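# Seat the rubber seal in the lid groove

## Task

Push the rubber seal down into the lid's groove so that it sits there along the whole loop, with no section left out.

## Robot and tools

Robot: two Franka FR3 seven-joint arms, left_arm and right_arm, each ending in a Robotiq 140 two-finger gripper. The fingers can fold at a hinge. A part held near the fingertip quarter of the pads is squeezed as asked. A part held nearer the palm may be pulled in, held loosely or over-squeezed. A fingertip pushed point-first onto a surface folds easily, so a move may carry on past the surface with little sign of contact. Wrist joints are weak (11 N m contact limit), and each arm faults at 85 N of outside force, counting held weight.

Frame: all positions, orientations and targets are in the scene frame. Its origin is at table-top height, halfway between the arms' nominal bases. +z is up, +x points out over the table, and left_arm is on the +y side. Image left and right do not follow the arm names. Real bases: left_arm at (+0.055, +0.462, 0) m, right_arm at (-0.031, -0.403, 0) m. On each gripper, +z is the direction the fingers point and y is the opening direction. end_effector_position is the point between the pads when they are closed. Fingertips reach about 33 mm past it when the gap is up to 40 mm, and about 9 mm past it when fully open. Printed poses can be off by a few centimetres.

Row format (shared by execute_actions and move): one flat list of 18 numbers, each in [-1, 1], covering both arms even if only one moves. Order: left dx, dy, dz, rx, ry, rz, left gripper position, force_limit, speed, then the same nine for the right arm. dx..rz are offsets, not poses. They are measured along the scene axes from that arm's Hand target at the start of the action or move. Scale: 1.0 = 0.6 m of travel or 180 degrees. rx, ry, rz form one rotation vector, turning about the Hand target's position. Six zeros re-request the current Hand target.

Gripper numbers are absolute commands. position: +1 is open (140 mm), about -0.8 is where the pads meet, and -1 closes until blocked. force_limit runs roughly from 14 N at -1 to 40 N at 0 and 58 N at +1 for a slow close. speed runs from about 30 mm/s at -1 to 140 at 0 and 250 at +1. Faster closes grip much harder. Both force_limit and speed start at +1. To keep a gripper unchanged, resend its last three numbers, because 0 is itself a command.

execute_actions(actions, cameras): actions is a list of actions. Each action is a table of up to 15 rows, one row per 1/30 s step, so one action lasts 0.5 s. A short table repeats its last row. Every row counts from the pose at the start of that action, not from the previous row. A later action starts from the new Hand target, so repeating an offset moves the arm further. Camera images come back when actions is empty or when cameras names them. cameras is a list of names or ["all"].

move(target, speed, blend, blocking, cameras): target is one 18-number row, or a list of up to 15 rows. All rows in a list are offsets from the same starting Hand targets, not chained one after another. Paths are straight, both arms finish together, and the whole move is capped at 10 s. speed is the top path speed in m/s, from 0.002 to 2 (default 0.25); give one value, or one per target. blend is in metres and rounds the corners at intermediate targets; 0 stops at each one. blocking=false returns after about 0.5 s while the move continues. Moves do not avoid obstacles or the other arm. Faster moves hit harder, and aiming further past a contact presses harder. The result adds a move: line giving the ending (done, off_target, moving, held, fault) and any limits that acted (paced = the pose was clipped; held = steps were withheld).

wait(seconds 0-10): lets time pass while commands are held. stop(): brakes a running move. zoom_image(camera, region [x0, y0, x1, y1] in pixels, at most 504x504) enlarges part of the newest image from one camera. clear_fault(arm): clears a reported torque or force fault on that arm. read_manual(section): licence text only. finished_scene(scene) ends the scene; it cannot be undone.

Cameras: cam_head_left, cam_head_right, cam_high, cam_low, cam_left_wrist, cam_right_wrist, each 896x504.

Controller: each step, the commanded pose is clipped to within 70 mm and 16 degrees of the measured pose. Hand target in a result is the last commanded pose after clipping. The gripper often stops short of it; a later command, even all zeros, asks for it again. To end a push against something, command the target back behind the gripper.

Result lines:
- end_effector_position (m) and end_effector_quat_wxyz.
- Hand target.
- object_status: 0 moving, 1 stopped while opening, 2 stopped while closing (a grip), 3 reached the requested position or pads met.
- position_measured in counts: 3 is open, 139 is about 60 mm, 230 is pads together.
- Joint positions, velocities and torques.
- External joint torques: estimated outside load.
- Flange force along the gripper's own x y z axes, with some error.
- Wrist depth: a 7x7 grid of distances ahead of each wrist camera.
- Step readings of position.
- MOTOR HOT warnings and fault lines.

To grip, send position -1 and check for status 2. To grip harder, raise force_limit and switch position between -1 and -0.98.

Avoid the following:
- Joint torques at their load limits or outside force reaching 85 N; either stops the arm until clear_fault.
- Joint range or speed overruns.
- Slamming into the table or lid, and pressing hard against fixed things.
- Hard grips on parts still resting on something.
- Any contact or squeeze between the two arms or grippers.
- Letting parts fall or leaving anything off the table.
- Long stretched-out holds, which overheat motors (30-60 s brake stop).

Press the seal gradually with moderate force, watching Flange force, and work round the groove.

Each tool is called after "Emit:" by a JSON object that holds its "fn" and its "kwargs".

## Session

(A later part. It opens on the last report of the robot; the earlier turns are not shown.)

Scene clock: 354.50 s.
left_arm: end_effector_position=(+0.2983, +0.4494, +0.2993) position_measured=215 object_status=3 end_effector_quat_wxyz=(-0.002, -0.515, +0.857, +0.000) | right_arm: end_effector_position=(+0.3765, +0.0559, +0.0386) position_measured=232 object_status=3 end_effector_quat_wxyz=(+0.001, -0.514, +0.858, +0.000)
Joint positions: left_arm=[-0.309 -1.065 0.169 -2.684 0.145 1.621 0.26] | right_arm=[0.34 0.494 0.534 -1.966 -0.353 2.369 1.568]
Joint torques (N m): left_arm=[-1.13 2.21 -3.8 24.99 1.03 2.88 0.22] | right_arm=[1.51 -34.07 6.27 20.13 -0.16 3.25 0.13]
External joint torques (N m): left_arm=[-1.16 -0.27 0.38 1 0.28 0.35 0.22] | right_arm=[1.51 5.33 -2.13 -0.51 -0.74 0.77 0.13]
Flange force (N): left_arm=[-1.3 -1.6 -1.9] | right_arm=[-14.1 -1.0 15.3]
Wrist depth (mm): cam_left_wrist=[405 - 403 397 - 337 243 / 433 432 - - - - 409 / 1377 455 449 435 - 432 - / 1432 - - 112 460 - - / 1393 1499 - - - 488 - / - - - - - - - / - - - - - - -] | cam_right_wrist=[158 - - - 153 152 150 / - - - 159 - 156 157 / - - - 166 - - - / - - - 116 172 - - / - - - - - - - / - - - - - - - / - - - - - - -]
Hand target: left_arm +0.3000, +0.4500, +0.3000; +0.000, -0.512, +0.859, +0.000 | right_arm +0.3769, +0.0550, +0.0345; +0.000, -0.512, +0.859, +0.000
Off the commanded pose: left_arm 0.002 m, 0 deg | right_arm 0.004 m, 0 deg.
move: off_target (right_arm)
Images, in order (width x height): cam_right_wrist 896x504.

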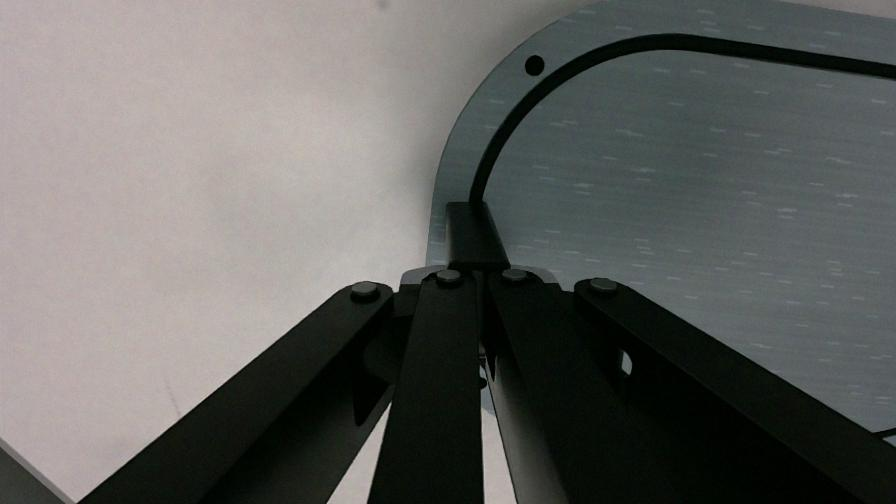

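Emit:
{"fn": "move", "kwargs": {"target": [[0,0,0,0,0,0,-0.69,-0.8,-1,0,0,0.02,0,0,0,-0.85,-1,0],[0,0,0,0,0,0,-0.69,-0.8,-1,0.01187,0.01957,0.02,0,0,0,-0.85,-1,0],[0,0,0,0,0,0,-0.69,-0.8,-1,0.01187,0.01957,0,0,0,0,-0.85,-1,0],[0,0,0,0,0,0,-0.69,-0.8,-1,0.01187,0.01957,0.02,0,0,0,-0.85,-1,0],[0,0,0,0,0,0,-0.69,-0.8,-1,0.01892,0.04017,0.02,0,0,0,-0.85,-1,0],[0,0,0,0,0,0,-0.69,-0.8,-1,0.01892,0.04017,0,0,0,0,-0.85,-1,0],[0,0,0,0,0,0,-0.69,-0.8,-1,0.01892,0.04017,0.02,0,0,0,-0.85,-1,0],[0,0,0,0,0,0,-0.69,-0.8,-1,0.02153,0.06178,0.02,0,0,0,-0.85,-1,0],[0,0,0,0,0,0,-0.69,-0.8,-1,0.02153,0.06178,0,0,0,0,-0.85,-1,0],[0,0,0,0,0,0,-0.69,-0.8,-1,0.02153,0.06178,0.02,0,0,0,-0.85,-1,0],[0,0,0,0,0,0,-0.69,-0.8,-1,0.01958,0.08348,0.02,0,0,0,-0.85,-1,0],[0,0,0,0,0,0,-0.69,-0.8,-1,0.01958,0.08348,0,0,0,0,-0.85,-1,0]], "speed": [0.07,0.07,0.03,0.07,0.07,0.03,0.07,0.07,0.03,0.07,0.07,0.03], "blend": [0.003,0.003,0,0.003,0.003,0,0.003,0.003,0,0.003,0.003,0], "cameras": ["cam_right_wrist"]}}

Emit:
{"fn": "zoom_image", "kwargs": {"camera": "cam_right_wrist", "region": [370, 0, 650, 250]}}

Emit:
{"fn": "zoom_image", "kwargs": {"camera": "cam_right_wrist", "region": [490, 200, 770, 400]}}

Scene clock: 360.63 s.
left_arm: end_effector_position=(+0.2983, +0.4494, +0.2993) position_measured=215 object_status=3 end_effector_quat_wxyz=(-0.002, -0.515, +0.857, +0.000) | right_arm: end_effector_position=(+0.3879, +0.1057, +0.0378) position_measured=232 object_status=3 end_effector_quat_wxyz=(+0.000, -0.514, +0.858, +0.001)
Joint positions: left_arm=[-0.309 -1.065 0.169 -2.684 0.145 1.621 0.26] | right_arm=[0.453 0.609 0.486 -1.768 -0.361 2.289 1.594]
Joint velocities: left_arm=[within noise] | right_arm=[0.004 -0.002 -0.004 0.001 -0.001 0 0.004]
Joint torques (N m): left_arm=[-1.17 2.25 -3.81 25 1.03 2.88 0.21] | right_arm=[1.73 -39.73 7.11 21.12 0.18 3.24 0.13]
External joint torques (N m): left_arm=[-1.19 -0.24 0.39 1.02 0.29 0.35 0.21] | right_arm=[1.74 4.64 -2.27 -0.2 -0.45 0.77 0.13]
Flange force (N): left_arm=[-1.4 -1.8 -1.9] | right_arm=[-13.9 -0.4 11.9]
Wrist depth (mm): cam_left_wrist=[403 418 396 393 - 345 244 / - 421 423 426 405 408 407 / 1356 437 435 440 430 - - / 1424 - - 109 462 - 467 / 1613 - - - - 490 1456 / - - - - - - 1535 / - - - - - - -] | cam_right_wrist=[- - - 149 - - 148 / - - - - 157 159 - / - - - 166 167 - - / - - - 118 - - 179 / - - - - - - - / - - - - - - - / - - - - - - -]
Hand target: left_arm +0.3000, +0.4500, +0.3000; +0.000, -0.512, +0.859, +0.000 | right_arm +0.3886, +0.1051, +0.0345; +0.000, -0.512, +0.859, +0.000
Off the commanded pose: left_arm 0.002 m, 0 deg | right_arm 0.003 m, 0 deg.
move: done
Images, in order (width x height): cam_right_wrist 896x504.

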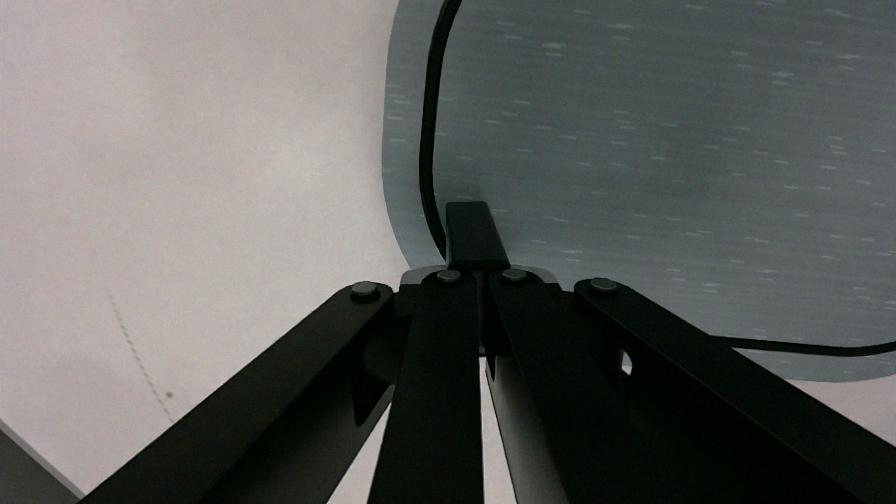

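Scaled by 1.800 from the camera's 896x504 image, which has a finer 1280x720 frame.

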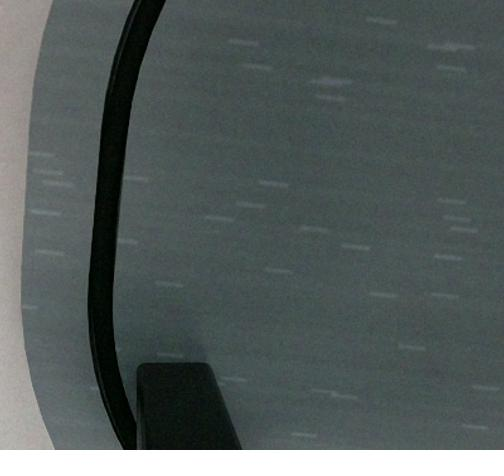

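Scaled by 1.800 from the camera's 896x504 image, which has a finer 1280x720 frame.

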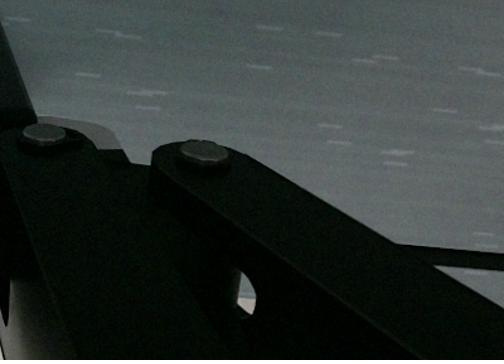

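Emit:
{"fn": "move", "kwargs": {"target": [[0,0,0,0,0,0,-0.69,-0.8,-1,0,0,0.025,0,0,0,-0.85,-1,0],[0,0,0,0,0,0,-0.69,-0.8,-1,-0.19073,0.03072,0.025,0,0,0,-0.85,-1,0],[0,0,0,0,0,0,-0.69,-0.8,-1,-0.19073,0.03072,0.0,0,0,0,-0.85,-1,0]], "speed": [0.07,0.15,0.03], "blend": [0.005,0.005,0], "cameras": ["cam_right_wrist"]}}

Emit:
{"fn": "zoom_image", "kwargs": {"camera": "cam_right_wrist", "region": [0, 0, 450, 300]}}

Emit:
{"fn": "zoom_image", "kwargs": {"camera": "cam_right_wrist", "region": [446, 0, 896, 300]}}

Scene clock: 364.47 s.
left_arm: end_effector_position=(+0.2983, +0.4494, +0.2993) position_measured=215 object_status=3 end_effector_quat_wxyz=(-0.002, -0.515, +0.857, +0.000) | right_arm: end_effector_position=(+0.2742, +0.1229, +0.0381) position_measured=232 object_status=3 end_effector_quat_wxyz=(-0.001, -0.515, +0.857, -0.001)
Joint positions: left_arm=[-0.309 -1.065 0.169 -2.684 0.145 1.621 0.26] | right_arm=[0.566 0.475 0.505 -1.985 -0.328 2.378 1.752]
Joint velocities: left_arm=[within noise] | right_arm=[0 0.001 0 -0.002 -0.001 0 0.007]
Joint torques (N m): left_arm=[-1.16 2.17 -3.79 24.99 1.02 2.89 0.22] | right_arm=[1.82 -34.24 5.67 19.72 0.21 3.85 0.25]
External joint torques (N m): left_arm=[-1.16 -0.32 0.44 1 0.29 0.36 0.22] | right_arm=[1.79 5.06 -2.05 -0.9 -0.38 1.39 0.25]
Flange force (N): left_arm=[-1.4 -1.5 -1.8] | right_arm=[-10.6 2.3 15.6]
Wrist depth (mm): cam_left_wrist=[401 398 393 398 397 339 244 / - - 424 421 - 393 400 / - - 449 448 - - - / 1268 483 472 109 462 472 - / 1482 1526 - - - 488 1482 / - - - - - - 1563 / - - - - - - -] | cam_right_wrist=[- 149 149 149 150 151 - / - 156 157 157 157 - 161 / - - - - 170 - 167 / - - - 118 173 178 - / - - - - - 186 - / - - - - - - - / - - - - - - -]
Hand target: left_arm +0.3000, +0.4500, +0.3000; +0.000, -0.512, +0.859, +0.000 | right_arm +0.2742, +0.1235, +0.0345; +0.000, -0.512, +0.859, +0.000
Off the commanded pose: left_arm 0.002 m, 0 deg | right_arm 0.004 m, 0 deg.
move: off_target (right_arm)
Images, in order (width x height): cam_right_wrist 896x504.

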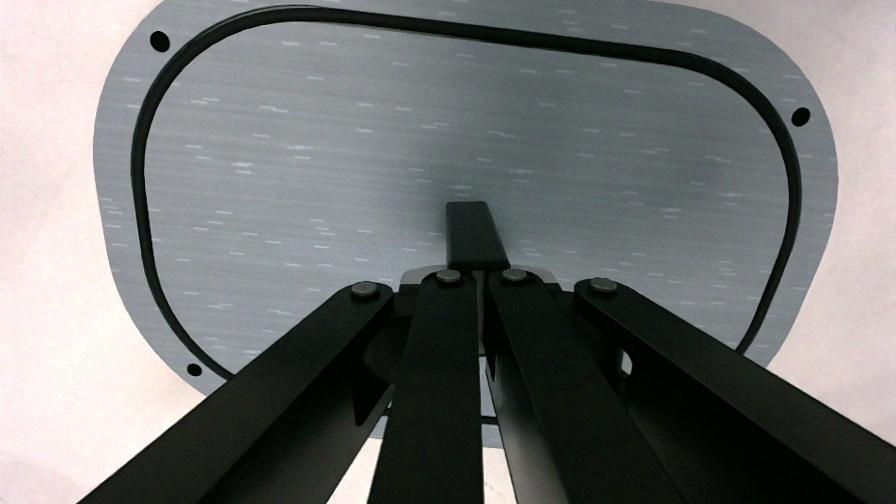

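Scaled by 1.120 from the camera's 896x504 image, which has a finer 1280x720 frame.

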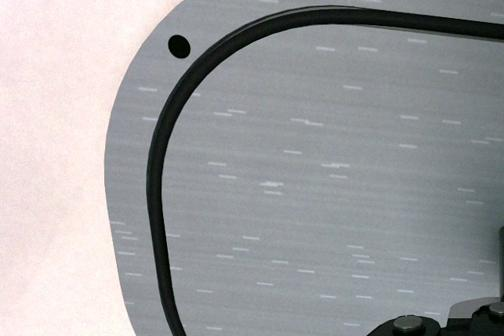

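Scaled by 1.120 from the camera's 896x504 image, which has a finer 1280x720 frame.

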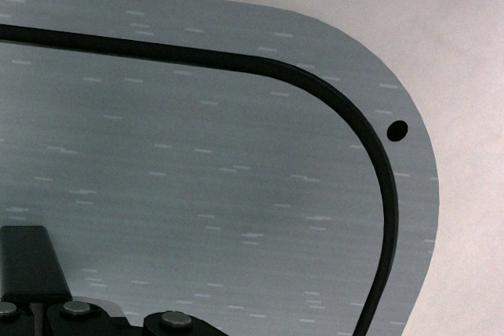

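Emit:
{"fn": "zoom_image", "kwargs": {"camera": "cam_right_wrist", "region": [130, 0, 330, 120]}}

Emit:
{"fn": "zoom_image", "kwargs": {"camera": "cam_right_wrist", "region": [640, 20, 840, 140]}}

Emit:
{"fn": "zoom_image", "kwargs": {"camera": "cam_right_wrist", "region": [100, 120, 260, 400]}}

Emit:
{"fn": "zoom_image", "kwargs": {"camera": "cam_right_wrist", "region": [700, 120, 860, 400]}}

Scaled by 2.520 from the camera's 896x504 image, which has a finer 1280x720 frame.

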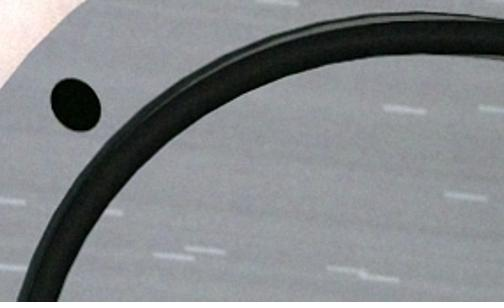

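Scaled by 2.520 from the camera's 896x504 image, which has a finer 1280x720 frame.

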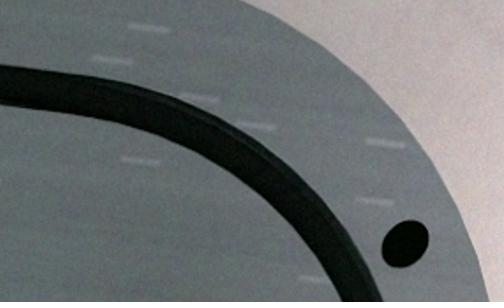

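Scaled by 1.800 from the camera's 896x504 image, which has a finer 1280x720 frame.

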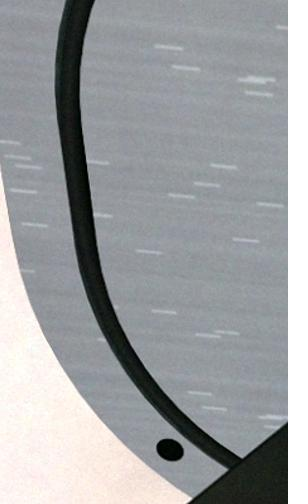

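Scaled by 1.800 from the camera's 896x504 image, which has a finer 1280x720 frame.

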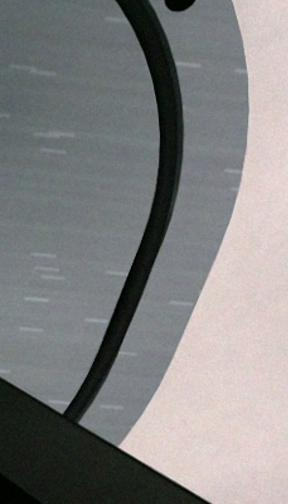

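Emit:
{"fn": "move", "kwargs": {"target": [[0,0,0,0,0,0,-0.69,-0.8,-1,0,0,0.02,0,0,0,-0.85,-1,0],[0,0,0,0,0,0,-0.69,-0.8,-1,-0.0715,-0.04483,0.02,0,0,0,-0.85,-1,0],[0,0,0,0,0,0,-0.69,-0.8,-1,-0.0715,-0.04483,0.0,0,0,0,-0.85,-1,0]], "speed": [0.07,0.15,0.03], "blend": [0.005,0.005,0]}}

Emit:
{"fn": "move", "kwargs": {"target": [[0,0,0,0,0,0,-0.69,-0.8,-1,0,0,0.02,0,0,0,-0.85,-1,0],[0,0,0,0,0,0,-0.69,-0.8,-1,-0.032,-0.03967,0.02,0,0,0,-0.85,-1,0],[0,0,0,0,0,0,-0.69,-0.8,-1,-0.032,-0.03967,0.0,0,0,0,-0.85,-1,0]], "speed": [0.07,0.15,0.03], "blend": [0.005,0.005,0]}}

Emit:
{"fn": "move", "kwargs": {"target": [[0,0,0,0,0,0,-0.69,-0.8,-1,0,0,-0.006,0,0,0,-0.85,-1,0]], "speed": [0.02], "cameras": ["cam_right_wrist"]}}

Scene clock: 370.70 s.
left_arm: end_effector_position=(+0.2983, +0.4494, +0.2993) position_measured=215 object_status=3 end_effector_quat_wxyz=(-0.002, -0.515, +0.857, +0.000) | right_arm: end_effector_position=(+0.2313, +0.0966, +0.0384) position_measured=232 object_status=3 end_effector_quat_wxyz=(+0.000, -0.514, +0.858, -0.001)
Joint positions: left_arm=[-0.309 -1.065 0.169 -2.684 0.145 1.621 0.26] | right_arm=[0.557 0.362 0.536 -2.159 -0.292 2.452 1.78]
Joint velocities: left_arm=[within noise] | right_arm=[0 0.001 -0.001 -0.002 -0.001 0.003 0.008]
Joint torques (N m): left_arm=[-1.14 2.23 -3.83 24.98 1.03 2.88 0.2] | right_arm=[1.17 -29.68 4.42 18.83 -0.19 3.75 0.14]
External joint torques (N m): left_arm=[-1.13 -0.3 0.39 1.02 0.3 0.34 0.2] | right_arm=[1.17 4.77 -1.68 -1.04 -0.73 1.31 0.14]
Flange force (N): left_arm=[-1.3 -1.5 -1.9] | right_arm=[-9.5 1.9 16.9]
Wrist depth (mm): cam_left_wrist=[414 - 396 394 - 353 243 / 429 428 425 414 425 398 359 / 1341 448 - - 439 - 432 / 1393 - 483 109 - 463 - / 1499 1526 - - - - - / 1348 - - - - - - / - - - - - - -] | cam_right_wrist=[- - - 157 - - - / - - 159 - - - - / - 163 165 164 168 - - / 176 - - 127 176 - - / - - - - - - - / - - - - - - - / - - - - - - -]
Hand target: left_arm +0.3000, +0.4500, +0.3000; +0.000, -0.512, +0.859, +0.000 | right_arm +0.2313, +0.0966, +0.0345; +0.000, -0.512, +0.859, +0.000
Off the commanded pose: left_arm 0.002 m, 0 deg | right_arm 0.004 m, 0 deg.
move: off_target (right_arm)

Scene clock: 371.80 s.
left_arm: end_effector_position=(+0.2983, +0.4494, +0.2993) position_measured=215 object_status=3 end_effector_quat_wxyz=(-0.002, -0.515, +0.857, +0.000) | right_arm: end_effector_position=(+0.2122, +0.0736, +0.0388) position_measured=232 object_status=3 end_effector_quat_wxyz=(+0.001, -0.513, +0.859, -0.001)
Joint positions: left_arm=[-0.309 -1.065 0.169 -2.684 0.145 1.621 0.26] | right_arm=[0.53 0.286 0.564 -2.27 -0.258 2.498 1.777]
Joint torques (N m): left_arm=[-1.17 2.21 -3.87 25 1.01 2.88 0.22] | right_arm=[1.36 -25.72 2.66 18.19 -0.26 3.68 0.12]
External joint torques (N m): left_arm=[-1.17 -0.32 0.32 1.03 0.28 0.35 0.22] | right_arm=[1.34 5.7 -2.3 -1.43 -0.77 1.21 0.12]
Flange force (N): left_arm=[-1.1 -1.5 -2.0] | right_arm=[-12.2 2.0 21.7]
Wrist depth (mm): cam_left_wrist=[- 387 390 394 395 337 244 / - - 426 420 - 391 370 / 1307 456 - - 423 - 428 / 1400 - 479 112 - - 458 / - - - - - - 1473 / - - - - - - 1554 / - - - - - - -] | cam_right_wrist=[- - 162 163 - - - / - - - 169 - - - / - - 173 176 - - - / - - 176 142 175 - - / - - - - - - - / - - - - - - - / - - - - - - -]
Hand target: left_arm +0.3000, +0.4500, +0.3000; +0.000, -0.512, +0.859, +0.000 | right_arm +0.2121, +0.0728, +0.0345; +0.000, -0.512, +0.859, +0.000
Off the commanded pose: left_arm 0.002 m, 0 deg | right_arm 0.004 m, 0 deg.
move: off_target (right_arm)

Scene clock: 372.73 s.
left_arm: end_effector_position=(+0.2983, +0.4494, +0.2993) position_measured=215 object_status=3 end_effector_quat_wxyz=(-0.002, -0.515, +0.857, +0.000) | right_arm: end_effector_position=(+0.2132, +0.0757, +0.0386) position_measured=232 object_status=3 end_effector_quat_wxyz=(+0.005, -0.514, +0.858, +0.000)
Joint positions: left_arm=[-0.309 -1.065 0.169 -2.684 0.145 1.621 0.26] | right_arm=[0.535 0.288 0.561 -2.269 -0.266 2.506 1.78]
Joint velocities: left_arm=[within noise] | right_arm=[0.001 0.001 -0.001 0.001 0 0.005 0.003]
Joint torques (N m): left_arm=[-1.13 2.23 -3.75 25.04 1.02 2.89 0.21] | right_arm=[1.02 -22.13 1.75 17.07 -0.35 3.49 0.2]
External joint torques (N m): left_arm=[-1.15 -0.26 0.49 1.04 0.29 0.35 0.21] | right_arm=[0.94 9.34 -3.26 -2.47 -0.86 1.02 0.2]
Flange force (N): left_arm=[-1.6 -1.7 -2.0] | right_arm=[-18.4 1.8 31.2]
Wrist depth (mm): cam_left_wrist=[- 399 402 389 - 336 243 / - 440 418 - 415 - 415 / 1370 - - - - - 436 / 1456 470 - 109 456 482 454 / - - - - - - 1563 / - - - - - - 1583 / - - - - - - -] | cam_right_wrist=[- - - - - - 161 / - - - - - - - / - - 172 - - - - / - 173 - 127 175 - 191 / - 191 89 - - - - / - - - - - - - / - - - - - - -]
Hand target: left_arm +0.3000, +0.4500, +0.3000; +0.000, -0.512, +0.859, +0.000 | right_arm +0.2121, +0.0728, +0.0309; +0.000, -0.512, +0.859, +0.000
Off the commanded pose: left_arm 0.002 m, 0 deg | right_arm 0.008 m, 1 deg.
move: off_target (right_arm)
Images, in order (width x height): cam_right_wrist 896x504.

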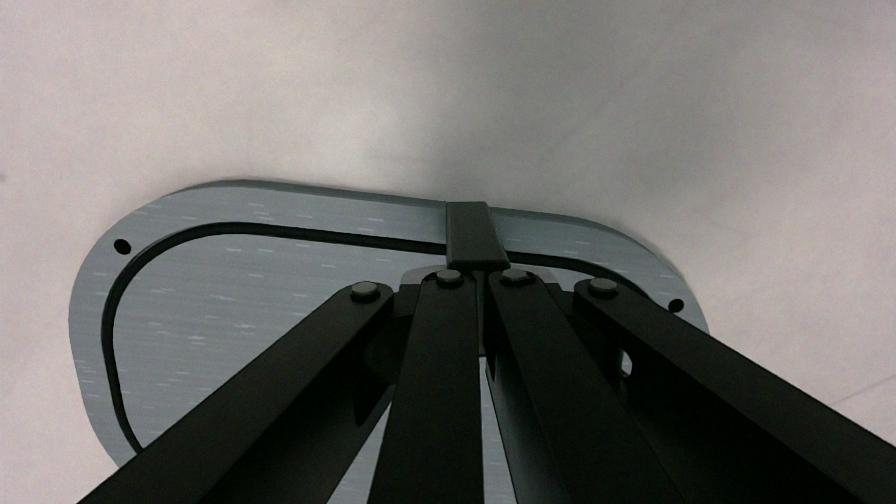

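Emit:
{"fn": "move", "kwargs": {"target": [[0,0,0,0,0,0,-0.69,-0.8,-1,0,0,0.0243,0,0,0,-0.85,-1,0],[0,0,0,0,0,0,-0.69,-0.8,-1,0.0358,-0.01257,0.0243,0,0,0,-0.85,-1,0],[0,0,0,0,0,0,-0.69,-0.8,-1,0.0358,-0.01257,0.00767,0,0,0,-0.85,-1,0],[0,0,0,0,0,0,-0.69,-0.8,-1,0.0358,-0.01257,0.0243,0,0,0,-0.85,-1,0],[0,0,0,0,0,0,-0.69,-0.8,-1,0.05357,-0.02497,0.0243,0,0,0,-0.85,-1,0],[0,0,0,0,0,0,-0.69,-0.8,-1,0.05357,-0.02497,0.00767,0,0,0,-0.85,-1,0],[0,0,0,0,0,0,-0.69,-0.8,-1,0.05357,-0.02497,0.0243,0,0,0,-0.85,-1,0],[0,0,0,0,0,0,-0.69,-0.8,-1,0.07133,-0.03735,0.0243,0,0,0,-0.85,-1,0],[0,0,0,0,0,0,-0.69,-0.8,-1,0.07133,-0.03735,0.00767,0,0,0,-0.85,-1,0],[0,0,0,0,0,0,-0.69,-0.8,-1,0.07133,-0.03735,0.0243,0,0,0,-0.85,-1,0],[0,0,0,0,0,0,-0.69,-0.8,-1,0.0891,-0.04975,0.0243,0,0,0,-0.85,-1,0],[0,0,0,0,0,0,-0.69,-0.8,-1,0.0891,-0.04975,0.00767,0,0,0,-0.85,-1,0],[0,0,0,0,0,0,-0.69,-0.8,-1,0.0891,-0.04975,0.0243,0,0,0,-0.85,-1,0],[0,0,0,0,0,0,-0.69,-0.8,-1,0.10687,-0.06215,0.0243,0,0,0,-0.85,-1,0],[0,0,0,0,0,0,-0.69,-0.8,-1,0.10687,-0.06215,0.00767,0,0,0,-0.85,-1,0]], "speed": [0.07,0.07,0.03,0.07,0.07,0.03,0.07,0.07,0.03,0.07,0.07,0.03,0.07,0.07,0.03], "blend": [0.003,0.003,0,0.003,0.003,0,0.003,0.003,0,0.003,0.003,0,0.003,0.003,0], "cameras": ["cam_right_wrist"]}}

Emit:
{"fn": "zoom_image", "kwargs": {"camera": "cam_right_wrist", "region": [200, 150, 480, 400]}}

Scene clock: 385.50 s.
left_arm: end_effector_position=(+0.2983, +0.4494, +0.2993) position_measured=215 object_status=3 end_effector_quat_wxyz=(-0.002, -0.515, +0.857, +0.000) | right_arm: end_effector_position=(+0.2763, +0.0374, +0.0391) position_measured=232 object_status=3 end_effector_quat_wxyz=(+0.002, -0.509, +0.861, +0.001)
Joint positions: left_arm=[-0.309 -1.065 0.169 -2.684 0.145 1.621 0.26] | right_arm=[0.374 0.292 0.582 -2.266 -0.268 2.499 1.653]
Joint velocities: left_arm=[within noise] | right_arm=[0.001 -0.001 0 0 -0.004 0.001 0.001]
Joint torques (N m): left_arm=[-1.15 2.25 -3.82 24.96 1.02 2.88 0.18] | right_arm=[0 -26.95 2.82 18.65 -0.31 2.93 -0.31]
External joint torques (N m): left_arm=[-1.17 -0.25 0.4 0.94 0.28 0.33 0.18] | right_arm=[0.03 4.27 -2.34 -0.95 -0.82 0.46 -0.31]
Flange force (N): left_arm=[-1.3 -1.6 -1.8] | right_arm=[-9.7 -2.1 15.4]
Wrist depth (mm): cam_left_wrist=[- - 400 397 392 338 244 / - 418 430 419 407 - 353 / 1370 - 460 439 447 - - / 1424 - 470 112 - 475 - / - - - - - 488 1294 / - - - - - - 1544 / - - - - - - -] | cam_right_wrist=[157 - - 162 - - - / - - - - - - - / - - - 174 - - - / - - - 140 176 178 182 / - - 89 - - 184 189 / - - - - - - - / - - - - - - -]
Hand target: left_arm +0.3000, +0.4500, +0.3000; +0.000, -0.512, +0.859, +0.000 | right_arm +0.2762, +0.0355, +0.0355; +0.000, -0.512, +0.859, +0.000
Off the commanded pose: left_arm 0.002 m, 0 deg | right_arm 0.004 m, 0 deg.
move: off_target (right_arm)
Images, in order (width x height): cam_right_wrist 896x504.

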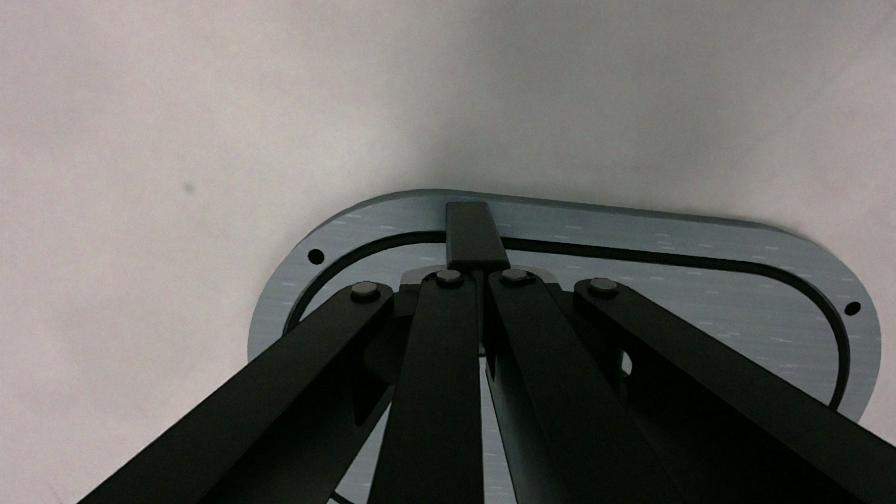

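Scaled by 1.800 from the camera's 896x504 image, which has a finer 1280x720 frame.

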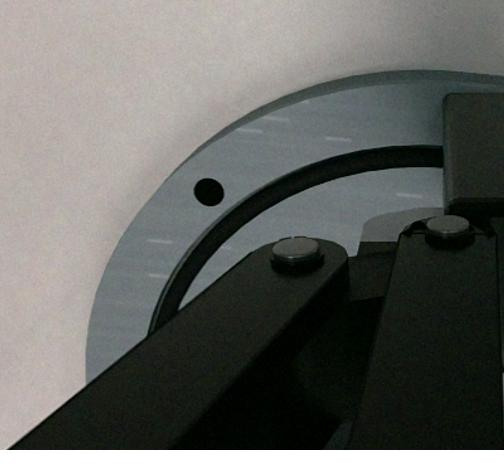

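Emit:
{"fn": "move", "kwargs": {"target": [[0,0,0,0,0,0,-0.69,-0.8,-1,0,0,0.0167,0,0,0,-0.85,-1,0],[0,0,0,0,0,0,-0.69,-0.8,-1,0.01865,-0.01247,0.0167,0,0,0,-0.85,-1,0],[0,0,0,0,0,0,-0.69,-0.8,-1,0.01865,-0.01247,-0.001,0,0,0,-0.85,-1,0],[0,0,0,0,0,0,-0.69,-0.8,-1,0.01865,-0.01247,0.0167,0,0,0,-0.85,-1,0],[0,0,0,0,0,0,-0.69,-0.8,-1,0.03853,-0.0213,0.0167,0,0,0,-0.85,-1,0],[0,0,0,0,0,0,-0.69,-0.8,-1,0.03853,-0.0213,-0.001,0,0,0,-0.85,-1,0],[0,0,0,0,0,0,-0.69,-0.8,-1,0.03853,-0.0213,0.0167,0,0,0,-0.85,-1,0],[0,0,0,0,0,0,-0.69,-0.8,-1,0.05987,-0.02577,0.0167,0,0,0,-0.85,-1,0],[0,0,0,0,0,0,-0.69,-0.8,-1,0.05987,-0.02577,-0.001,0,0,0,-0.85,-1,0],[0,0,0,0,0,0,-0.69,-0.8,-1,0.05987,-0.02577,0.0167,0,0,0,-0.85,-1,0],[0,0,0,0,0,0,-0.69,-0.8,-1,0.08163,-0.02573,0.0167,0,0,0,-0.85,-1,0],[0,0,0,0,0,0,-0.69,-0.8,-1,0.08163,-0.02573,-0.001,0,0,0,-0.85,-1,0]], "speed": [0.07,0.07,0.03,0.07,0.07,0.03,0.07,0.07,0.03,0.07,0.07,0.03], "blend": [0.003,0.003,0,0.003,0.003,0,0.003,0.003,0,0.003,0.003,0]}}

Emit:
{"fn": "move", "kwargs": {"target": [[0,0,0,0,0,0,-0.69,-0.8,-1,0,0,0.04,0,0,0,-0.85,-1,0],[0,0,0,0,0,0,-0.69,-0.8,-1,-0.0735,0.2125,0.055,0,0,0,-0.85,-1,0]], "speed": [0.1,0.2], "blend": [0.01,0], "cameras": ["cam_right_wrist"]}}

Emit:
{"fn": "zoom_image", "kwargs": {"camera": "cam_right_wrist", "region": [100, 0, 450, 250]}}

Emit:
{"fn": "zoom_image", "kwargs": {"camera": "cam_right_wrist", "region": [446, 0, 796, 250]}}

Scene clock: 394.00 s.
left_arm: end_effector_position=(+0.2983, +0.4494, +0.2993) position_measured=215 object_status=3 end_effector_quat_wxyz=(-0.002, -0.515, +0.857, +0.000) | right_arm: end_effector_position=(+0.3252, +0.0210, +0.0388) position_measured=232 object_status=3 end_effector_quat_wxyz=(+0.001, -0.511, +0.860, +0.000)
Joint positions: left_arm=[-0.309 -1.065 0.169 -2.684 0.145 1.621 0.26] | right_arm=[0.292 0.34 0.581 -2.202 -0.301 2.47 1.58]
Joint velocities: left_arm=[within noise] | right_arm=[0 -0.001 -0.001 0.001 -0.004 0.001 0]
Joint torques (N m): left_arm=[-1.17 2.24 -3.79 24.97 1.02 2.88 0.21] | right_arm=[1.13 -27.77 3.85 19.16 -0.28 3.09 -0.09]
External joint torques (N m): left_arm=[-1.17 -0.25 0.41 0.9 0.29 0.33 0.21] | right_arm=[1.16 5.23 -2.22 -0.66 -0.8 0.62 -0.09]
Flange force (N): left_arm=[-1.3 -1.6 -1.6] | right_arm=[-14.1 -1.6 18.1]
Wrist depth (mm): cam_left_wrist=[409 - 399 - 398 338 244 / - - 424 - 416 - 399 / 1424 448 446 441 443 430 439 / 1465 - 475 112 461 456 457 / 1544 - - - - - 1456 / - - - - - - 1508 / - - - - - - -] | cam_right_wrist=[- - - - - - - / - - - - - - - / - - - - 170 170 - / - - - 115 173 169 - / - - - - - - - / - - - - - - - / - - - - - - -]
Hand target: left_arm +0.3000, +0.4500, +0.3000; +0.000, -0.512, +0.859, +0.000 | right_arm +0.3252, +0.0201, +0.0349; +0.000, -0.512, +0.859, +0.000
Off the commanded pose: left_arm 0.002 m, 0 deg | right_arm 0.004 m, 0 deg.
move: off_target (right_arm)

Scene clock: 396.07 s.
left_arm: end_effector_position=(+0.2983, +0.4494, +0.2993) position_measured=215 object_status=3 end_effector_quat_wxyz=(-0.002, -0.515, +0.857, +0.000) | right_arm: end_effector_position=(+0.2817, +0.1482, +0.0689) position_measured=232 object_status=3 end_effector_quat_wxyz=(+0.003, -0.516, +0.856, +0.000)
Joint positions: left_arm=[-0.309 -1.065 0.169 -2.684 0.145 1.621 0.26] | right_arm=[0.565 0.491 0.539 -1.877 -0.329 2.285 1.753]
Joint velocities: left_arm=[within noise] | right_arm=[0 0.001 0 0 0 0.001 0.006]
Joint torques (N m): left_arm=[-1.15 2.26 -3.8 24.97 1.02 2.89 0.17] | right_arm=[1.43 -38.57 7.04 22.34 0.89 2.23 0.14]
External joint torques (N m): left_arm=[-1.17 -0.33 0.41 1.01 0.28 0.35 0.17] | right_arm=[1.34 1.67 -1.43 0.82 0.25 -0.23 0.14]
Flange force (N): left_arm=[-1.3 -1.5 -1.8] | right_arm=[-11.1 1.4 3.6]
Wrist depth (mm): cam_left_wrist=[407 388 403 386 - 355 243 / 433 425 425 432 - 408 416 / - 449 - 439 458 - 440 / 1432 461 - 112 454 449 462 / 1334 - - - - - 1465 / 1314 - - - - - 1583 / - - - - - - -] | cam_right_wrist=[- 175 178 - 179 174 - / - - - - 186 185 - / - 195 - 198 - - 214 / - 209 - 115 - - - / - - - - - - - / - - - - - - - / - - - - - - -]
Hand target: left_arm +0.3000, +0.4500, +0.3000; +0.000, -0.512, +0.859, +0.000 | right_arm +0.2811, +0.1476, +0.0679; +0.000, -0.512, +0.859, +0.000
Off the commanded pose: left_arm 0.002 m, 0 deg | right_arm 0.001 m, 1 deg.
move: done
Images, in order (width x height): cam_right_wrist 896x504.

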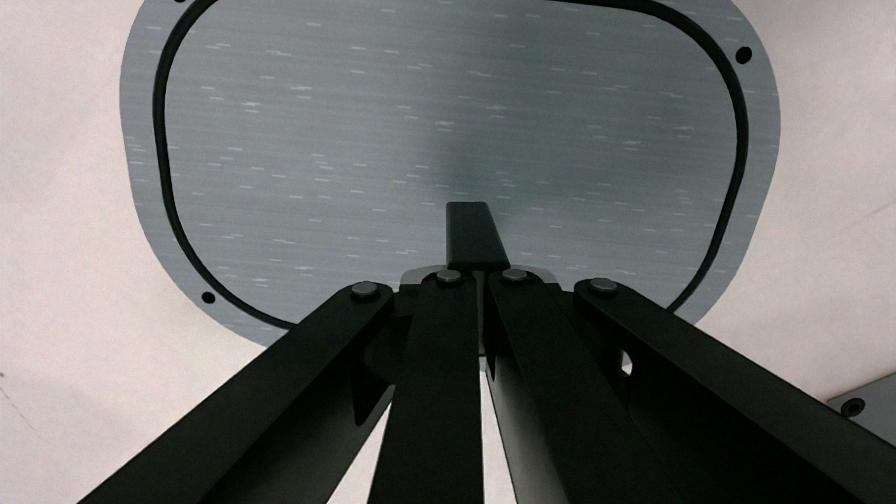

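Scaled by 1.440 from the camera's 896x504 image, which has a finer 1280x720 frame.

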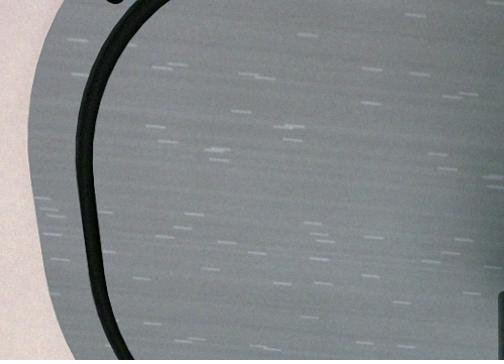

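Scaled by 1.440 from the camera's 896x504 image, which has a finer 1280x720 frame.

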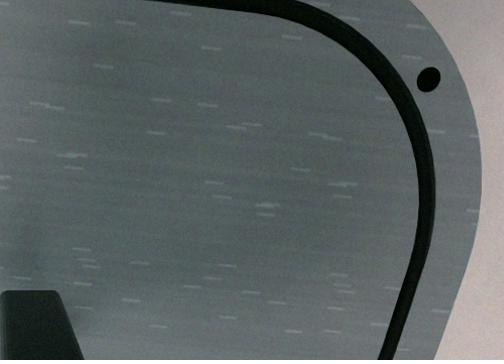

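Emit:
{"fn": "move", "kwargs": {"target": [0,0,0,0,0,0,-0.69,-0.8,-1,0.0953,0.114,0.0035,0,0,0,-0.85,-1,0], "speed": 0.12, "cameras": ["cam_right_wrist"]}}

Scene clock: 402.07 s.
left_arm: end_effector_position=(+0.2983, +0.4494, +0.2993) position_measured=215 object_status=3 end_effector_quat_wxyz=(-0.002, -0.515, +0.857, +0.000) | right_arm: end_effector_position=(+0.3382, +0.2171, +0.0714) position_measured=232 object_status=3 end_effector_quat_wxyz=(+0.001, -0.507, +0.862, +0.002)
Joint positions: left_arm=[-0.309 -1.065 0.169 -2.684 0.145 1.621 0.26] | right_arm=[0.671 0.747 0.482 -1.438 -0.37 2.099 1.734]
Joint velocities: left_arm=[within noise] | right_arm=[0 0 0 0.001 0 -0.005 -0.004]
Joint torques (N m): left_arm=[-1.14 2.24 -3.81 25 1.02 2.88 0.21] | right_arm=[1.32 -47.53 9.36 23.26 0.16 2.17 -0.44]
External joint torques (N m): left_arm=[-1.16 -0.22 0.43 0.94 0.28 0.33 0.21] | right_arm=[1.23 2.28 -1.1 0.75 -0.57 -0.29 -0.44]
Flange force (N): left_arm=[-1.4 -1.7 -1.8] | right_arm=[-15.9 0.4 3.0]
Wrist depth (mm): cam_left_wrist=[413 401 396 - 395 338 245 / 426 - - - - 433 406 / 1424 446 - - 431 436 434 / 1377 - 468 109 - - 472 / 1499 - - - - - 500 / - - - - - - 1544 / - - - - - - -] | cam_right_wrist=[- 179 - - - - - / - - - - 191 190 - / - - 214 202 203 198 - / - - 225 116 - - - / - - - - - - - / - - - - - - - / - - - - - - -]
Hand target: left_arm +0.3000, +0.4500, +0.3000; +0.000, -0.512, +0.859, +0.000 | right_arm +0.3383, +0.2160, +0.0700; +0.000, -0.512, +0.859, +0.000
Off the commanded pose: left_arm 0.002 m, 0 deg | right_arm 0.002 m, 1 deg.
move: done
Images, in order (width x height): cam_right_wrist 896x504.

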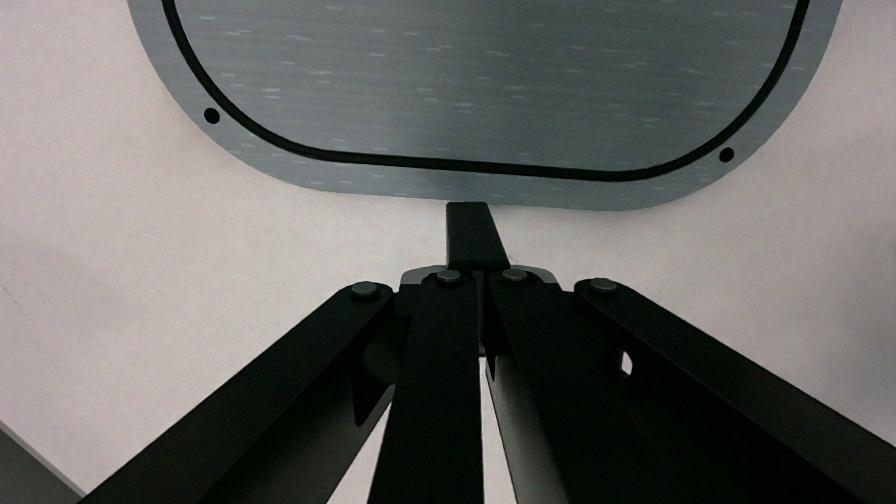

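Emit:
{"fn": "zoom_image", "kwargs": {"camera": "cam_right_wrist", "region": [130, 0, 450, 180]}}

Emit:
{"fn": "zoom_image", "kwargs": {"camera": "cam_right_wrist", "region": [500, 0, 850, 197]}}

Emit:
{"fn": "zoom_image", "kwargs": {"camera": "cam_right_wrist", "region": [380, 120, 640, 220]}}

Scaled by 1.575 from the camera's 896x504 image, which has a finer 1280x720 frame.

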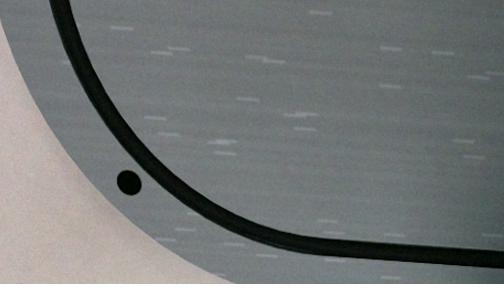

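Scaled by 1.440 from the camera's 896x504 image, which has a finer 1280x720 frame.

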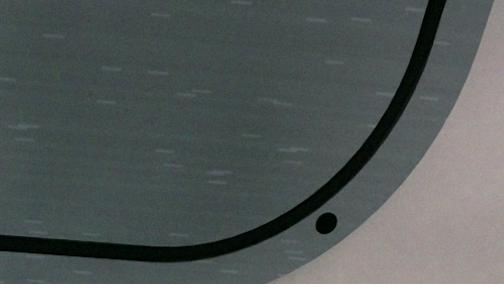

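Scaled by 1.938 from the camera's 896x504 image, which has a finer 1280x720 frame.

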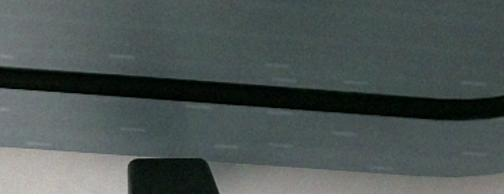

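Emit:
{"fn": "move", "kwargs": {"target": [[0,0,0,0,0,0,-0.69,-0.8,-1,0.0606,-0.0866,-0.0408,0,0,0,-0.85,-1,0],[0,0,0,0,0,0,-0.69,-0.8,-1,0.0597,-0.088,-0.0587,0,0,0,-0.85,-1,0],[0,0,0,0,0,0,-0.69,-0.8,-1,0.0597,-0.088,-0.0430,0,0,0,-0.85,-1,0],[0,0,0,0,0,0,-0.69,-0.8,-1,0.0397,-0.0728,-0.0425,0,0,0,-0.85,-1,0],[0,0,0,0,0,0,-0.69,-0.8,-1,0.0388,-0.0742,-0.0587,0,0,0,-0.85,-1,0],[0,0,0,0,0,0,-0.69,-0.8,-1,0.0388,-0.0742,-0.0430,0,0,0,-0.85,-1,0],[0,0,0,0,0,0,-0.69,-0.8,-1,0.0188,-0.0591,-0.0425,0,0,0,-0.85,-1,0],[0,0,0,0,0,0,-0.69,-0.8,-1,0.0179,-0.0605,-0.0587,0,0,0,-0.85,-1,0],[0,0,0,0,0,0,-0.69,-0.8,-1,0.0179,-0.0605,-0.0430,0,0,0,-0.85,-1,0],[0,0,0,0,0,0,-0.69,-0.8,-1,-0.0022,-0.0454,-0.0425,0,0,0,-0.85,-1,0],[0,0,0,0,0,0,-0.69,-0.8,-1,-0.0031,-0.0468,-0.0587,0,0,0,-0.85,-1,0],[0,0,0,0,0,0,-0.69,-0.8,-1,-0.0031,-0.0468,-0.0430,0,0,0,-0.85,-1,0]], "speed": [0.1,0.03,0.06,0.07,0.03,0.06,0.07,0.03,0.06,0.07,0.03,0.06], "blend": [0.003,0,0.003,0.003,0,0.003,0.003,0,0.003,0.003,0,0.003]}}

Scene clock: 417.77 s.
left_arm: end_effector_position=(+0.2983, +0.4494, +0.2993) position_measured=215 object_status=3 end_effector_quat_wxyz=(-0.002, -0.515, +0.857, +0.000) | right_arm: end_effector_position=(+0.3375, +0.1884, +0.0440) position_measured=232 object_status=3 end_effector_quat_wxyz=(+0.002, -0.515, +0.857, -0.001)
Joint positions: left_arm=[-0.309 -1.065 0.169 -2.684 0.145 1.621 0.26] | right_arm=[0.626 0.707 0.479 -1.585 -0.384 2.201 1.722]
Joint velocities: left_arm=[within noise] | right_arm=[0 0.001 -0.001 -0.001 0.003 -0.005 0]
Joint torques (N m): left_arm=[-1.16 2.28 -3.87 24.99 1.03 2.89 0.21] | right_arm=[0.97 -46.71 9.26 22.04 0.99 2.17 0.09]
External joint torques (N m): left_arm=[-1.15 -0.21 0.36 0.99 0.3 0.35 0.21] | right_arm=[0.95 1.24 -1.01 0.15 0.32 -0.3 0.09]
Flange force (N): left_arm=[-1.4 -1.8 -1.9] | right_arm=[-6.9 0.8 2.1]
Wrist depth (mm): cam_left_wrist=[- 407 399 402 401 338 244 / - - - - - 413 373 / 1400 438 - - 454 435 - / 1416 - - 112 455 - - / - - - - - - - / - - - - - - - / - - - - - - -] | cam_right_wrist=[- 155 152 155 152 - 157 / - 163 163 165 - - 165 / - - - - - - - / - - 182 118 183 186 - / - - - - - - - / - - - - - - - / - - - - - - -]
Hand target: left_arm +0.3000, +0.4500, +0.3000; +0.000, -0.512, +0.859, +0.000 | right_arm +0.3364, +0.1879, +0.0442; +0.000, -0.512, +0.859, +0.000
Off the commanded pose: left_arm 0.002 m, 0 deg | right_arm 0.001 m, 0 deg.
move: done

Emit:
{"fn": "move", "kwargs": {"target": [[0,0,0,0,0,0,-0.69,-0.8,-1,-0.0199,0.0151,0.0005,0,0,0,-0.85,-1,0],[0,0,0,0,0,0,-0.69,-0.8,-1,-0.0208,0.0137,-0.0157,0,0,0,-0.85,-1,0],[0,0,0,0,0,0,-0.69,-0.8,-1,-0.0208,0.0137,0,0,0,0,-0.85,-1,0],[0,0,0,0,0,0,-0.69,-0.8,-1,-0.0408,0.0288,0.0005,0,0,0,-0.85,-1,0],[0,0,0,0,0,0,-0.69,-0.8,-1,-0.0417,0.0274,-0.0157,0,0,0,-0.85,-1,0],[0,0,0,0,0,0,-0.69,-0.8,-1,-0.0417,0.0274,0,0,0,0,-0.85,-1,0],[0,0,0,0,0,0,-0.69,-0.8,-1,-0.0617,0.0425,0.0005,0,0,0,-0.85,-1,0],[0,0,0,0,0,0,-0.69,-0.8,-1,-0.0626,0.0411,-0.0157,0,0,0,-0.85,-1,0],[0,0,0,0,0,0,-0.69,-0.8,-1,-0.0626,0.0411,0,0,0,0,-0.85,-1,0],[0,0,0,0,0,0,-0.69,-0.8,-1,-0.0826,0.0562,0.0005,0,0,0,-0.85,-1,0],[0,0,0,0,0,0,-0.69,-0.8,-1,-0.0835,0.0548,-0.0157,0,0,0,-0.85,-1,0],[0,0,0,0,0,0,-0.69,-0.8,-1,-0.0835,0.0548,0.0167,0,0,0,-0.85,-1,0]], "speed": [0.07,0.03,0.06,0.07,0.03,0.06,0.07,0.03,0.06,0.07,0.03,0.06], "blend": [0.003,0,0.003,0.003,0,0.003,0.003,0,0.003,0.003,0,0.003], "cameras": ["cam_right_wrist"]}}

Scene clock: 424.07 s.
left_arm: end_effector_position=(+0.2983, +0.4494, +0.2993) position_measured=215 object_status=3 end_effector_quat_wxyz=(-0.002, -0.515, +0.857, +0.000) | right_arm: end_effector_position=(+0.2871, +0.2214, +0.0542) position_measured=232 object_status=3 end_effector_quat_wxyz=(+0.003, -0.513, +0.858, -0.001)
Joint positions: left_arm=[-0.309 -1.065 0.169 -2.684 0.145 1.621 0.26] | right_arm=[0.723 0.701 0.471 -1.562 -0.369 2.177 1.801]
Joint velocities: left_arm=[within noise] | right_arm=[0 0 -0.001 0 0.001 -0.004 0]
Joint torques (N m): left_arm=[-1.13 2.24 -3.82 25.05 1.02 2.88 0.18] | right_arm=[0.56 -46.5 9.06 22.28 0.96 2.18 -0.09]
External joint torques (N m): left_arm=[-1.14 -0.21 0.36 1.01 0.28 0.34 0.18] | right_arm=[0.49 1.62 -0.98 0.14 0.26 -0.28 -0.09]
Flange force (N): left_arm=[-1.3 -1.9 -2.0] | right_arm=[-7.5 0.6 2.3]
Wrist depth (mm): cam_left_wrist=[388 - 394 399 393 339 243 / 425 - - 425 409 - 351 / 1341 - 441 - 430 - 447 / - - - 109 460 - - / 1465 1490 - - - - 1408 / - - - - - - 1535 / - - - - - - -] | cam_right_wrist=[- - 161 - - - - / 174 176 - - 176 - - / - - - - - - - / - 191 193 118 195 - - / - - - - - - 223 / - - - - - - - / - - - - - - -]
Hand target: left_arm +0.3000, +0.4500, +0.3000; +0.000, -0.512, +0.859, +0.000 | right_arm +0.2863, +0.2208, +0.0543; +0.000, -0.512, +0.859, +0.000
Off the commanded pose: left_arm 0.002 m, 0 deg | right_arm 0.001 m, 0 deg.
move: done
Images, in order (width x height): cam_right_wrist 896x504.

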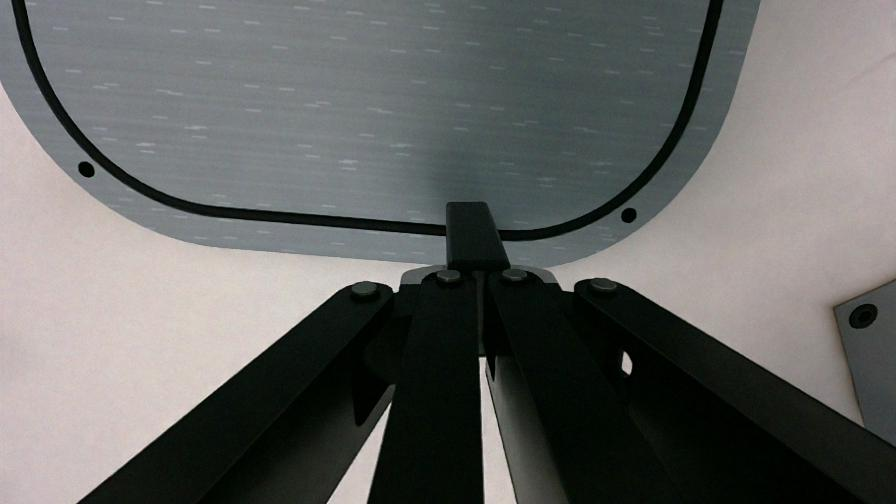

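Emit:
{"fn": "move", "kwargs": {"target": [[0,0,0,0,0,0,-0.69,-0.8,-1,-0.0219,0.0161,-0.0158,0,0,0,-0.85,-1,0],[0,0,0,0,0,0,-0.69,-0.8,-1,-0.0228,0.0147,-0.0325,0,0,0,-0.85,-1,0],[0,0,0,0,0,0,-0.69,-0.8,-1,-0.0228,0.0147,-0.0163,0,0,0,-0.85,-1,0],[0,0,0,0,0,0,-0.69,-0.8,-1,-0.0465,0.0279,-0.0158,0,0,0,-0.85,-1,0],[0,0,0,0,0,0,-0.69,-0.8,-1,-0.0474,0.0265,-0.0325,0,0,0,-0.85,-1,0],[0,0,0,0,0,0,-0.69,-0.8,-1,-0.0474,0.0265,-0.0163,0,0,0,-0.85,-1,0],[0,0,0,0,0,0,-0.69,-0.8,-1,-0.0732,0.0329,-0.0158,0,0,0,-0.85,-1,0],[0,0,0,0,0,0,-0.69,-0.8,-1,-0.0741,0.0315,-0.0325,0,0,0,-0.85,-1,0],[0,0,0,0,0,0,-0.69,-0.8,-1,-0.0741,0.0315,-0.0163,0,0,0,-0.85,-1,0],[0,0,0,0,0,0,-0.69,-0.8,-1,-0.1003,0.0308,-0.0158,0,0,0,-0.85,-1,0],[0,0,0,0,0,0,-0.69,-0.8,-1,-0.1012,0.0294,-0.0325,0,0,0,-0.85,-1,0],[0,0,0,0,0,0,-0.69,-0.8,-1,-0.1012,0.0294,-0.0163,0,0,0,-0.85,-1,0],[0,0,0,0,0,0,-0.69,-0.8,-1,-0.126,0.0218,-0.0158,0,0,0,-0.85,-1,0],[0,0,0,0,0,0,-0.69,-0.8,-1,-0.1269,0.0204,-0.0325,0,0,0,-0.85,-1,0],[0,0,0,0,0,0,-0.69,-0.8,-1,-0.1269,0.0204,0.0,0,0,0,-0.85,-1,0]], "speed": [0.07,0.03,0.06,0.07,0.03,0.06,0.07,0.03,0.06,0.07,0.03,0.06,0.07,0.03,0.06], "blend": [0.003,0,0.003,0.003,0,0.003,0.003,0,0.003,0.003,0,0.003,0.003,0,0.003], "cameras": ["cam_right_wrist"]}}

Scene clock: 434.03 s.
left_arm: end_effector_position=(+0.2983, +0.4494, +0.2993) position_measured=215 object_status=3 end_effector_quat_wxyz=(-0.002, -0.515, +0.857, +0.000) | right_arm: end_effector_position=(+0.2110, +0.2337, +0.0541) position_measured=232 object_status=3 end_effector_quat_wxyz=(+0.003, -0.513, +0.858, +0.000)
Joint positions: left_arm=[-0.309 -1.065 0.169 -2.684 0.145 1.621 0.26] | right_arm=[0.817 0.639 0.465 -1.663 -0.348 2.223 1.908]
Joint velocities: left_arm=[within noise] | right_arm=[0 0 0.001 0.001 0.001 -0.004 -0.002]
Joint torques (N m): left_arm=[-1.17 2.26 -3.81 25.01 1.02 2.88 0.19] | right_arm=[0.53 -44.72 8.53 22.18 0.98 2.24 -0.17]
External joint torques (N m): left_arm=[-1.17 -0.34 0.41 1.1 0.29 0.35 0.19] | right_arm=[0.6 1.6 -0.73 0.14 0.3 -0.24 -0.17]
Flange force (N): left_arm=[-1.3 -1.5 -2.1] | right_arm=[-6.7 1.3 2.3]
Wrist depth (mm): cam_left_wrist=[- 398 399 390 380 341 244 / 433 - 418 - 430 419 328 / 1262 460 441 427 425 444 452 / - 476 - 112 - - 474 / - - - - - - 511 / - - - - - - - / - - - - - - -] | cam_right_wrist=[- - - 165 - 174 - / - 172 - 175 - - - / - 182 - - - - - / - 195 - 115 - - - / - - - - - 212 211 / - - - - - - 213 / - - - - - - -]
Hand target: left_arm +0.3000, +0.4500, +0.3000; +0.000, -0.512, +0.859, +0.000 | right_arm +0.2102, +0.2330, +0.0543; +0.000, -0.512, +0.859, +0.000
Off the commanded pose: left_arm 0.002 m, 0 deg | right_arm 0.001 m, 0 deg.
move: done
Images, in order (width x height): cam_right_wrist 896x504.

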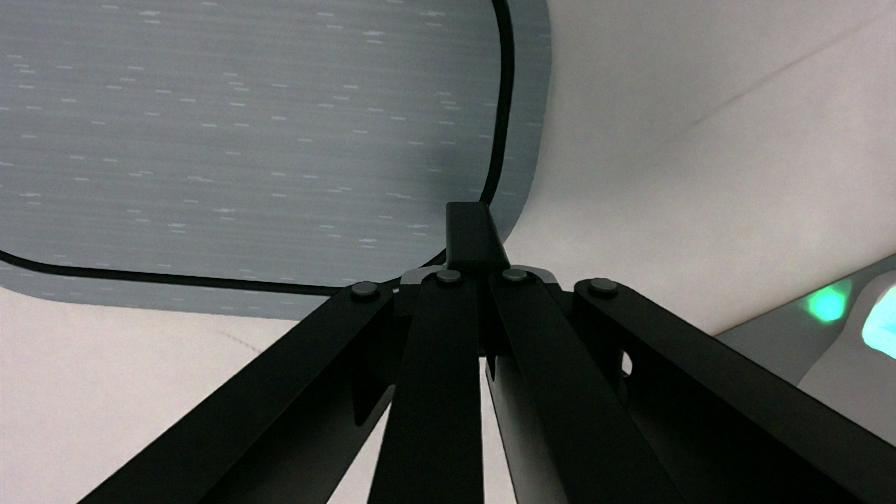

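Emit:
{"fn": "move", "kwargs": {"target": [[0,0,0,0,0,0,-0.69,-0.8,-1,-0.0255,-0.0177,-0.0158,0,0,0,-0.85,-1,0],[0,0,0,0,0,0,-0.69,-0.8,-1,-0.0264,-0.0191,-0.0325,0,0,0,-0.85,-1,0],[0,0,0,0,0,0,-0.69,-0.8,-1,-0.0264,-0.0191,-0.0163,0,0,0,-0.85,-1,0],[0,0,0,0,0,0,-0.69,-0.8,-1,-0.0438,-0.0416,-0.0158,0,0,0,-0.85,-1,0],[0,0,0,0,0,0,-0.69,-0.8,-1,-0.0447,-0.043,-0.0325,0,0,0,-0.85,-1,0],[0,0,0,0,0,0,-0.69,-0.8,-1,-0.0447,-0.043,-0.0163,0,0,0,-0.85,-1,0],[0,0,0,0,0,0,-0.69,-0.8,-1,-0.0597,-0.066,-0.0158,0,0,0,-0.85,-1,0],[0,0,0,0,0,0,-0.69,-0.8,-1,-0.0606,-0.0674,-0.0325,0,0,0,-0.85,-1,0],[0,0,0,0,0,0,-0.69,-0.8,-1,-0.0606,-0.0674,-0.0163,0,0,0,-0.85,-1,0],[0,0,0,0,0,0,-0.69,-0.8,-1,-0.0738,-0.094,-0.0158,0,0,0,-0.85,-1,0],[0,0,0,0,0,0,-0.69,-0.8,-1,-0.0747,-0.0954,-0.0325,0,0,0,-0.85,-1,0],[0,0,0,0,0,0,-0.69,-0.8,-1,-0.0747,-0.0954,-0.0163,0,0,0,-0.85,-1,0],[0,0,0,0,0,0,-0.69,-0.8,-1,-0.0789,-0.1244,-0.0158,0,0,0,-0.85,-1,0],[0,0,0,0,0,0,-0.69,-0.8,-1,-0.0798,-0.1258,-0.0325,0,0,0,-0.85,-1,0],[0,0,0,0,0,0,-0.69,-0.8,-1,-0.0798,-0.1258,-0.01,0,0,0,-0.85,-1,0]], "speed": [0.07,0.03,0.06,0.07,0.03,0.06,0.07,0.03,0.06,0.07,0.03,0.06,0.07,0.03,0.06], "blend": [0.003,0,0.003,0.003,0,0.003,0.003,0,0.003,0.003,0,0.003,0.003,0,0.003], "cameras": ["cam_right_wrist"]}}

Scene clock: 443.57 s.
left_arm: end_effector_position=(+0.2983, +0.4494, +0.2993) position_measured=215 object_status=3 end_effector_quat_wxyz=(-0.002, -0.515, +0.857, +0.000) | right_arm: end_effector_position=(+0.1632, +0.1581, +0.0480) position_measured=232 object_status=3 end_effector_quat_wxyz=(+0.002, -0.510, +0.860, +0.000)
Joint positions: left_arm=[-0.309 -1.065 0.169 -2.684 0.145 1.621 0.26] | right_arm=[0.751 0.412 0.506 -2.048 -0.294 2.395 1.938]
Joint velocities: left_arm=[within noise] | right_arm=[-0.001 -0.001 0 -0.001 0 -0.004 -0.002]
Joint torques (N m): left_arm=[-1.14 2.22 -3.79 25.02 1.02 2.87 0.2] | right_arm=[0.66 -36.36 6.19 20.86 0.9 2.25 -0.48]
External joint torques (N m): left_arm=[-1.12 -0.29 0.43 1.07 0.29 0.34 0.2] | right_arm=[0.5 1.13 -0.68 0.15 0.31 -0.23 -0.48]
Flange force (N): left_arm=[-1.5 -1.6 -2.0] | right_arm=[-4.4 0.3 1.8]
Wrist depth (mm): cam_left_wrist=[407 398 - 393 400 338 244 / 427 415 419 - 411 - 413 / 1262 - 447 447 448 440 - / 1363 485 - 109 - - 462 / 1465 1482 - - - - 490 / 1314 - - - - - 1544 / - - - - - - -] | cam_right_wrist=[- - - - - - - / - 166 171 - - 175 - / - - - 175 - - - / - - - 126 - 203 - / - - - - - 207 - / - - - - - - - / - - - - - - -]
Hand target: left_arm +0.3000, +0.4500, +0.3000; +0.000, -0.512, +0.859, +0.000 | right_arm +0.1623, +0.1575, +0.0483; +0.000, -0.512, +0.859, +0.000
Off the commanded pose: left_arm 0.002 m, 0 deg | right_arm 0.001 m, 0 deg.
move: done
Images, in order (width x height): cam_right_wrist 896x504.

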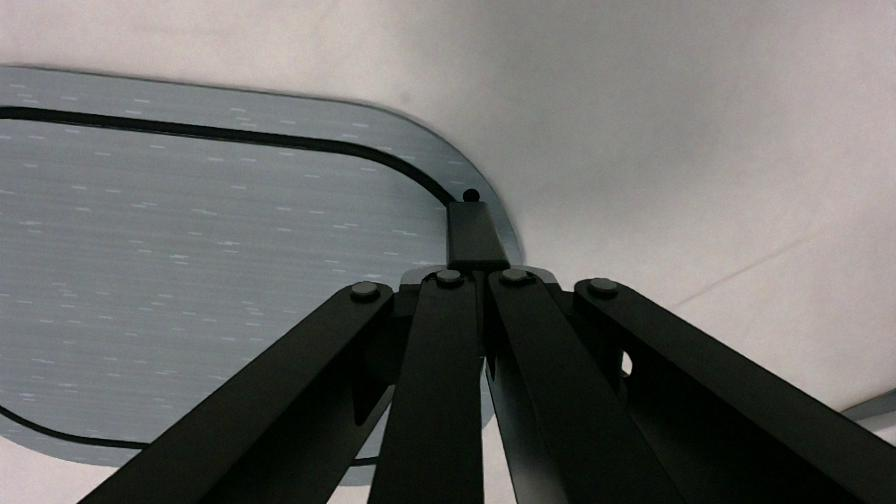

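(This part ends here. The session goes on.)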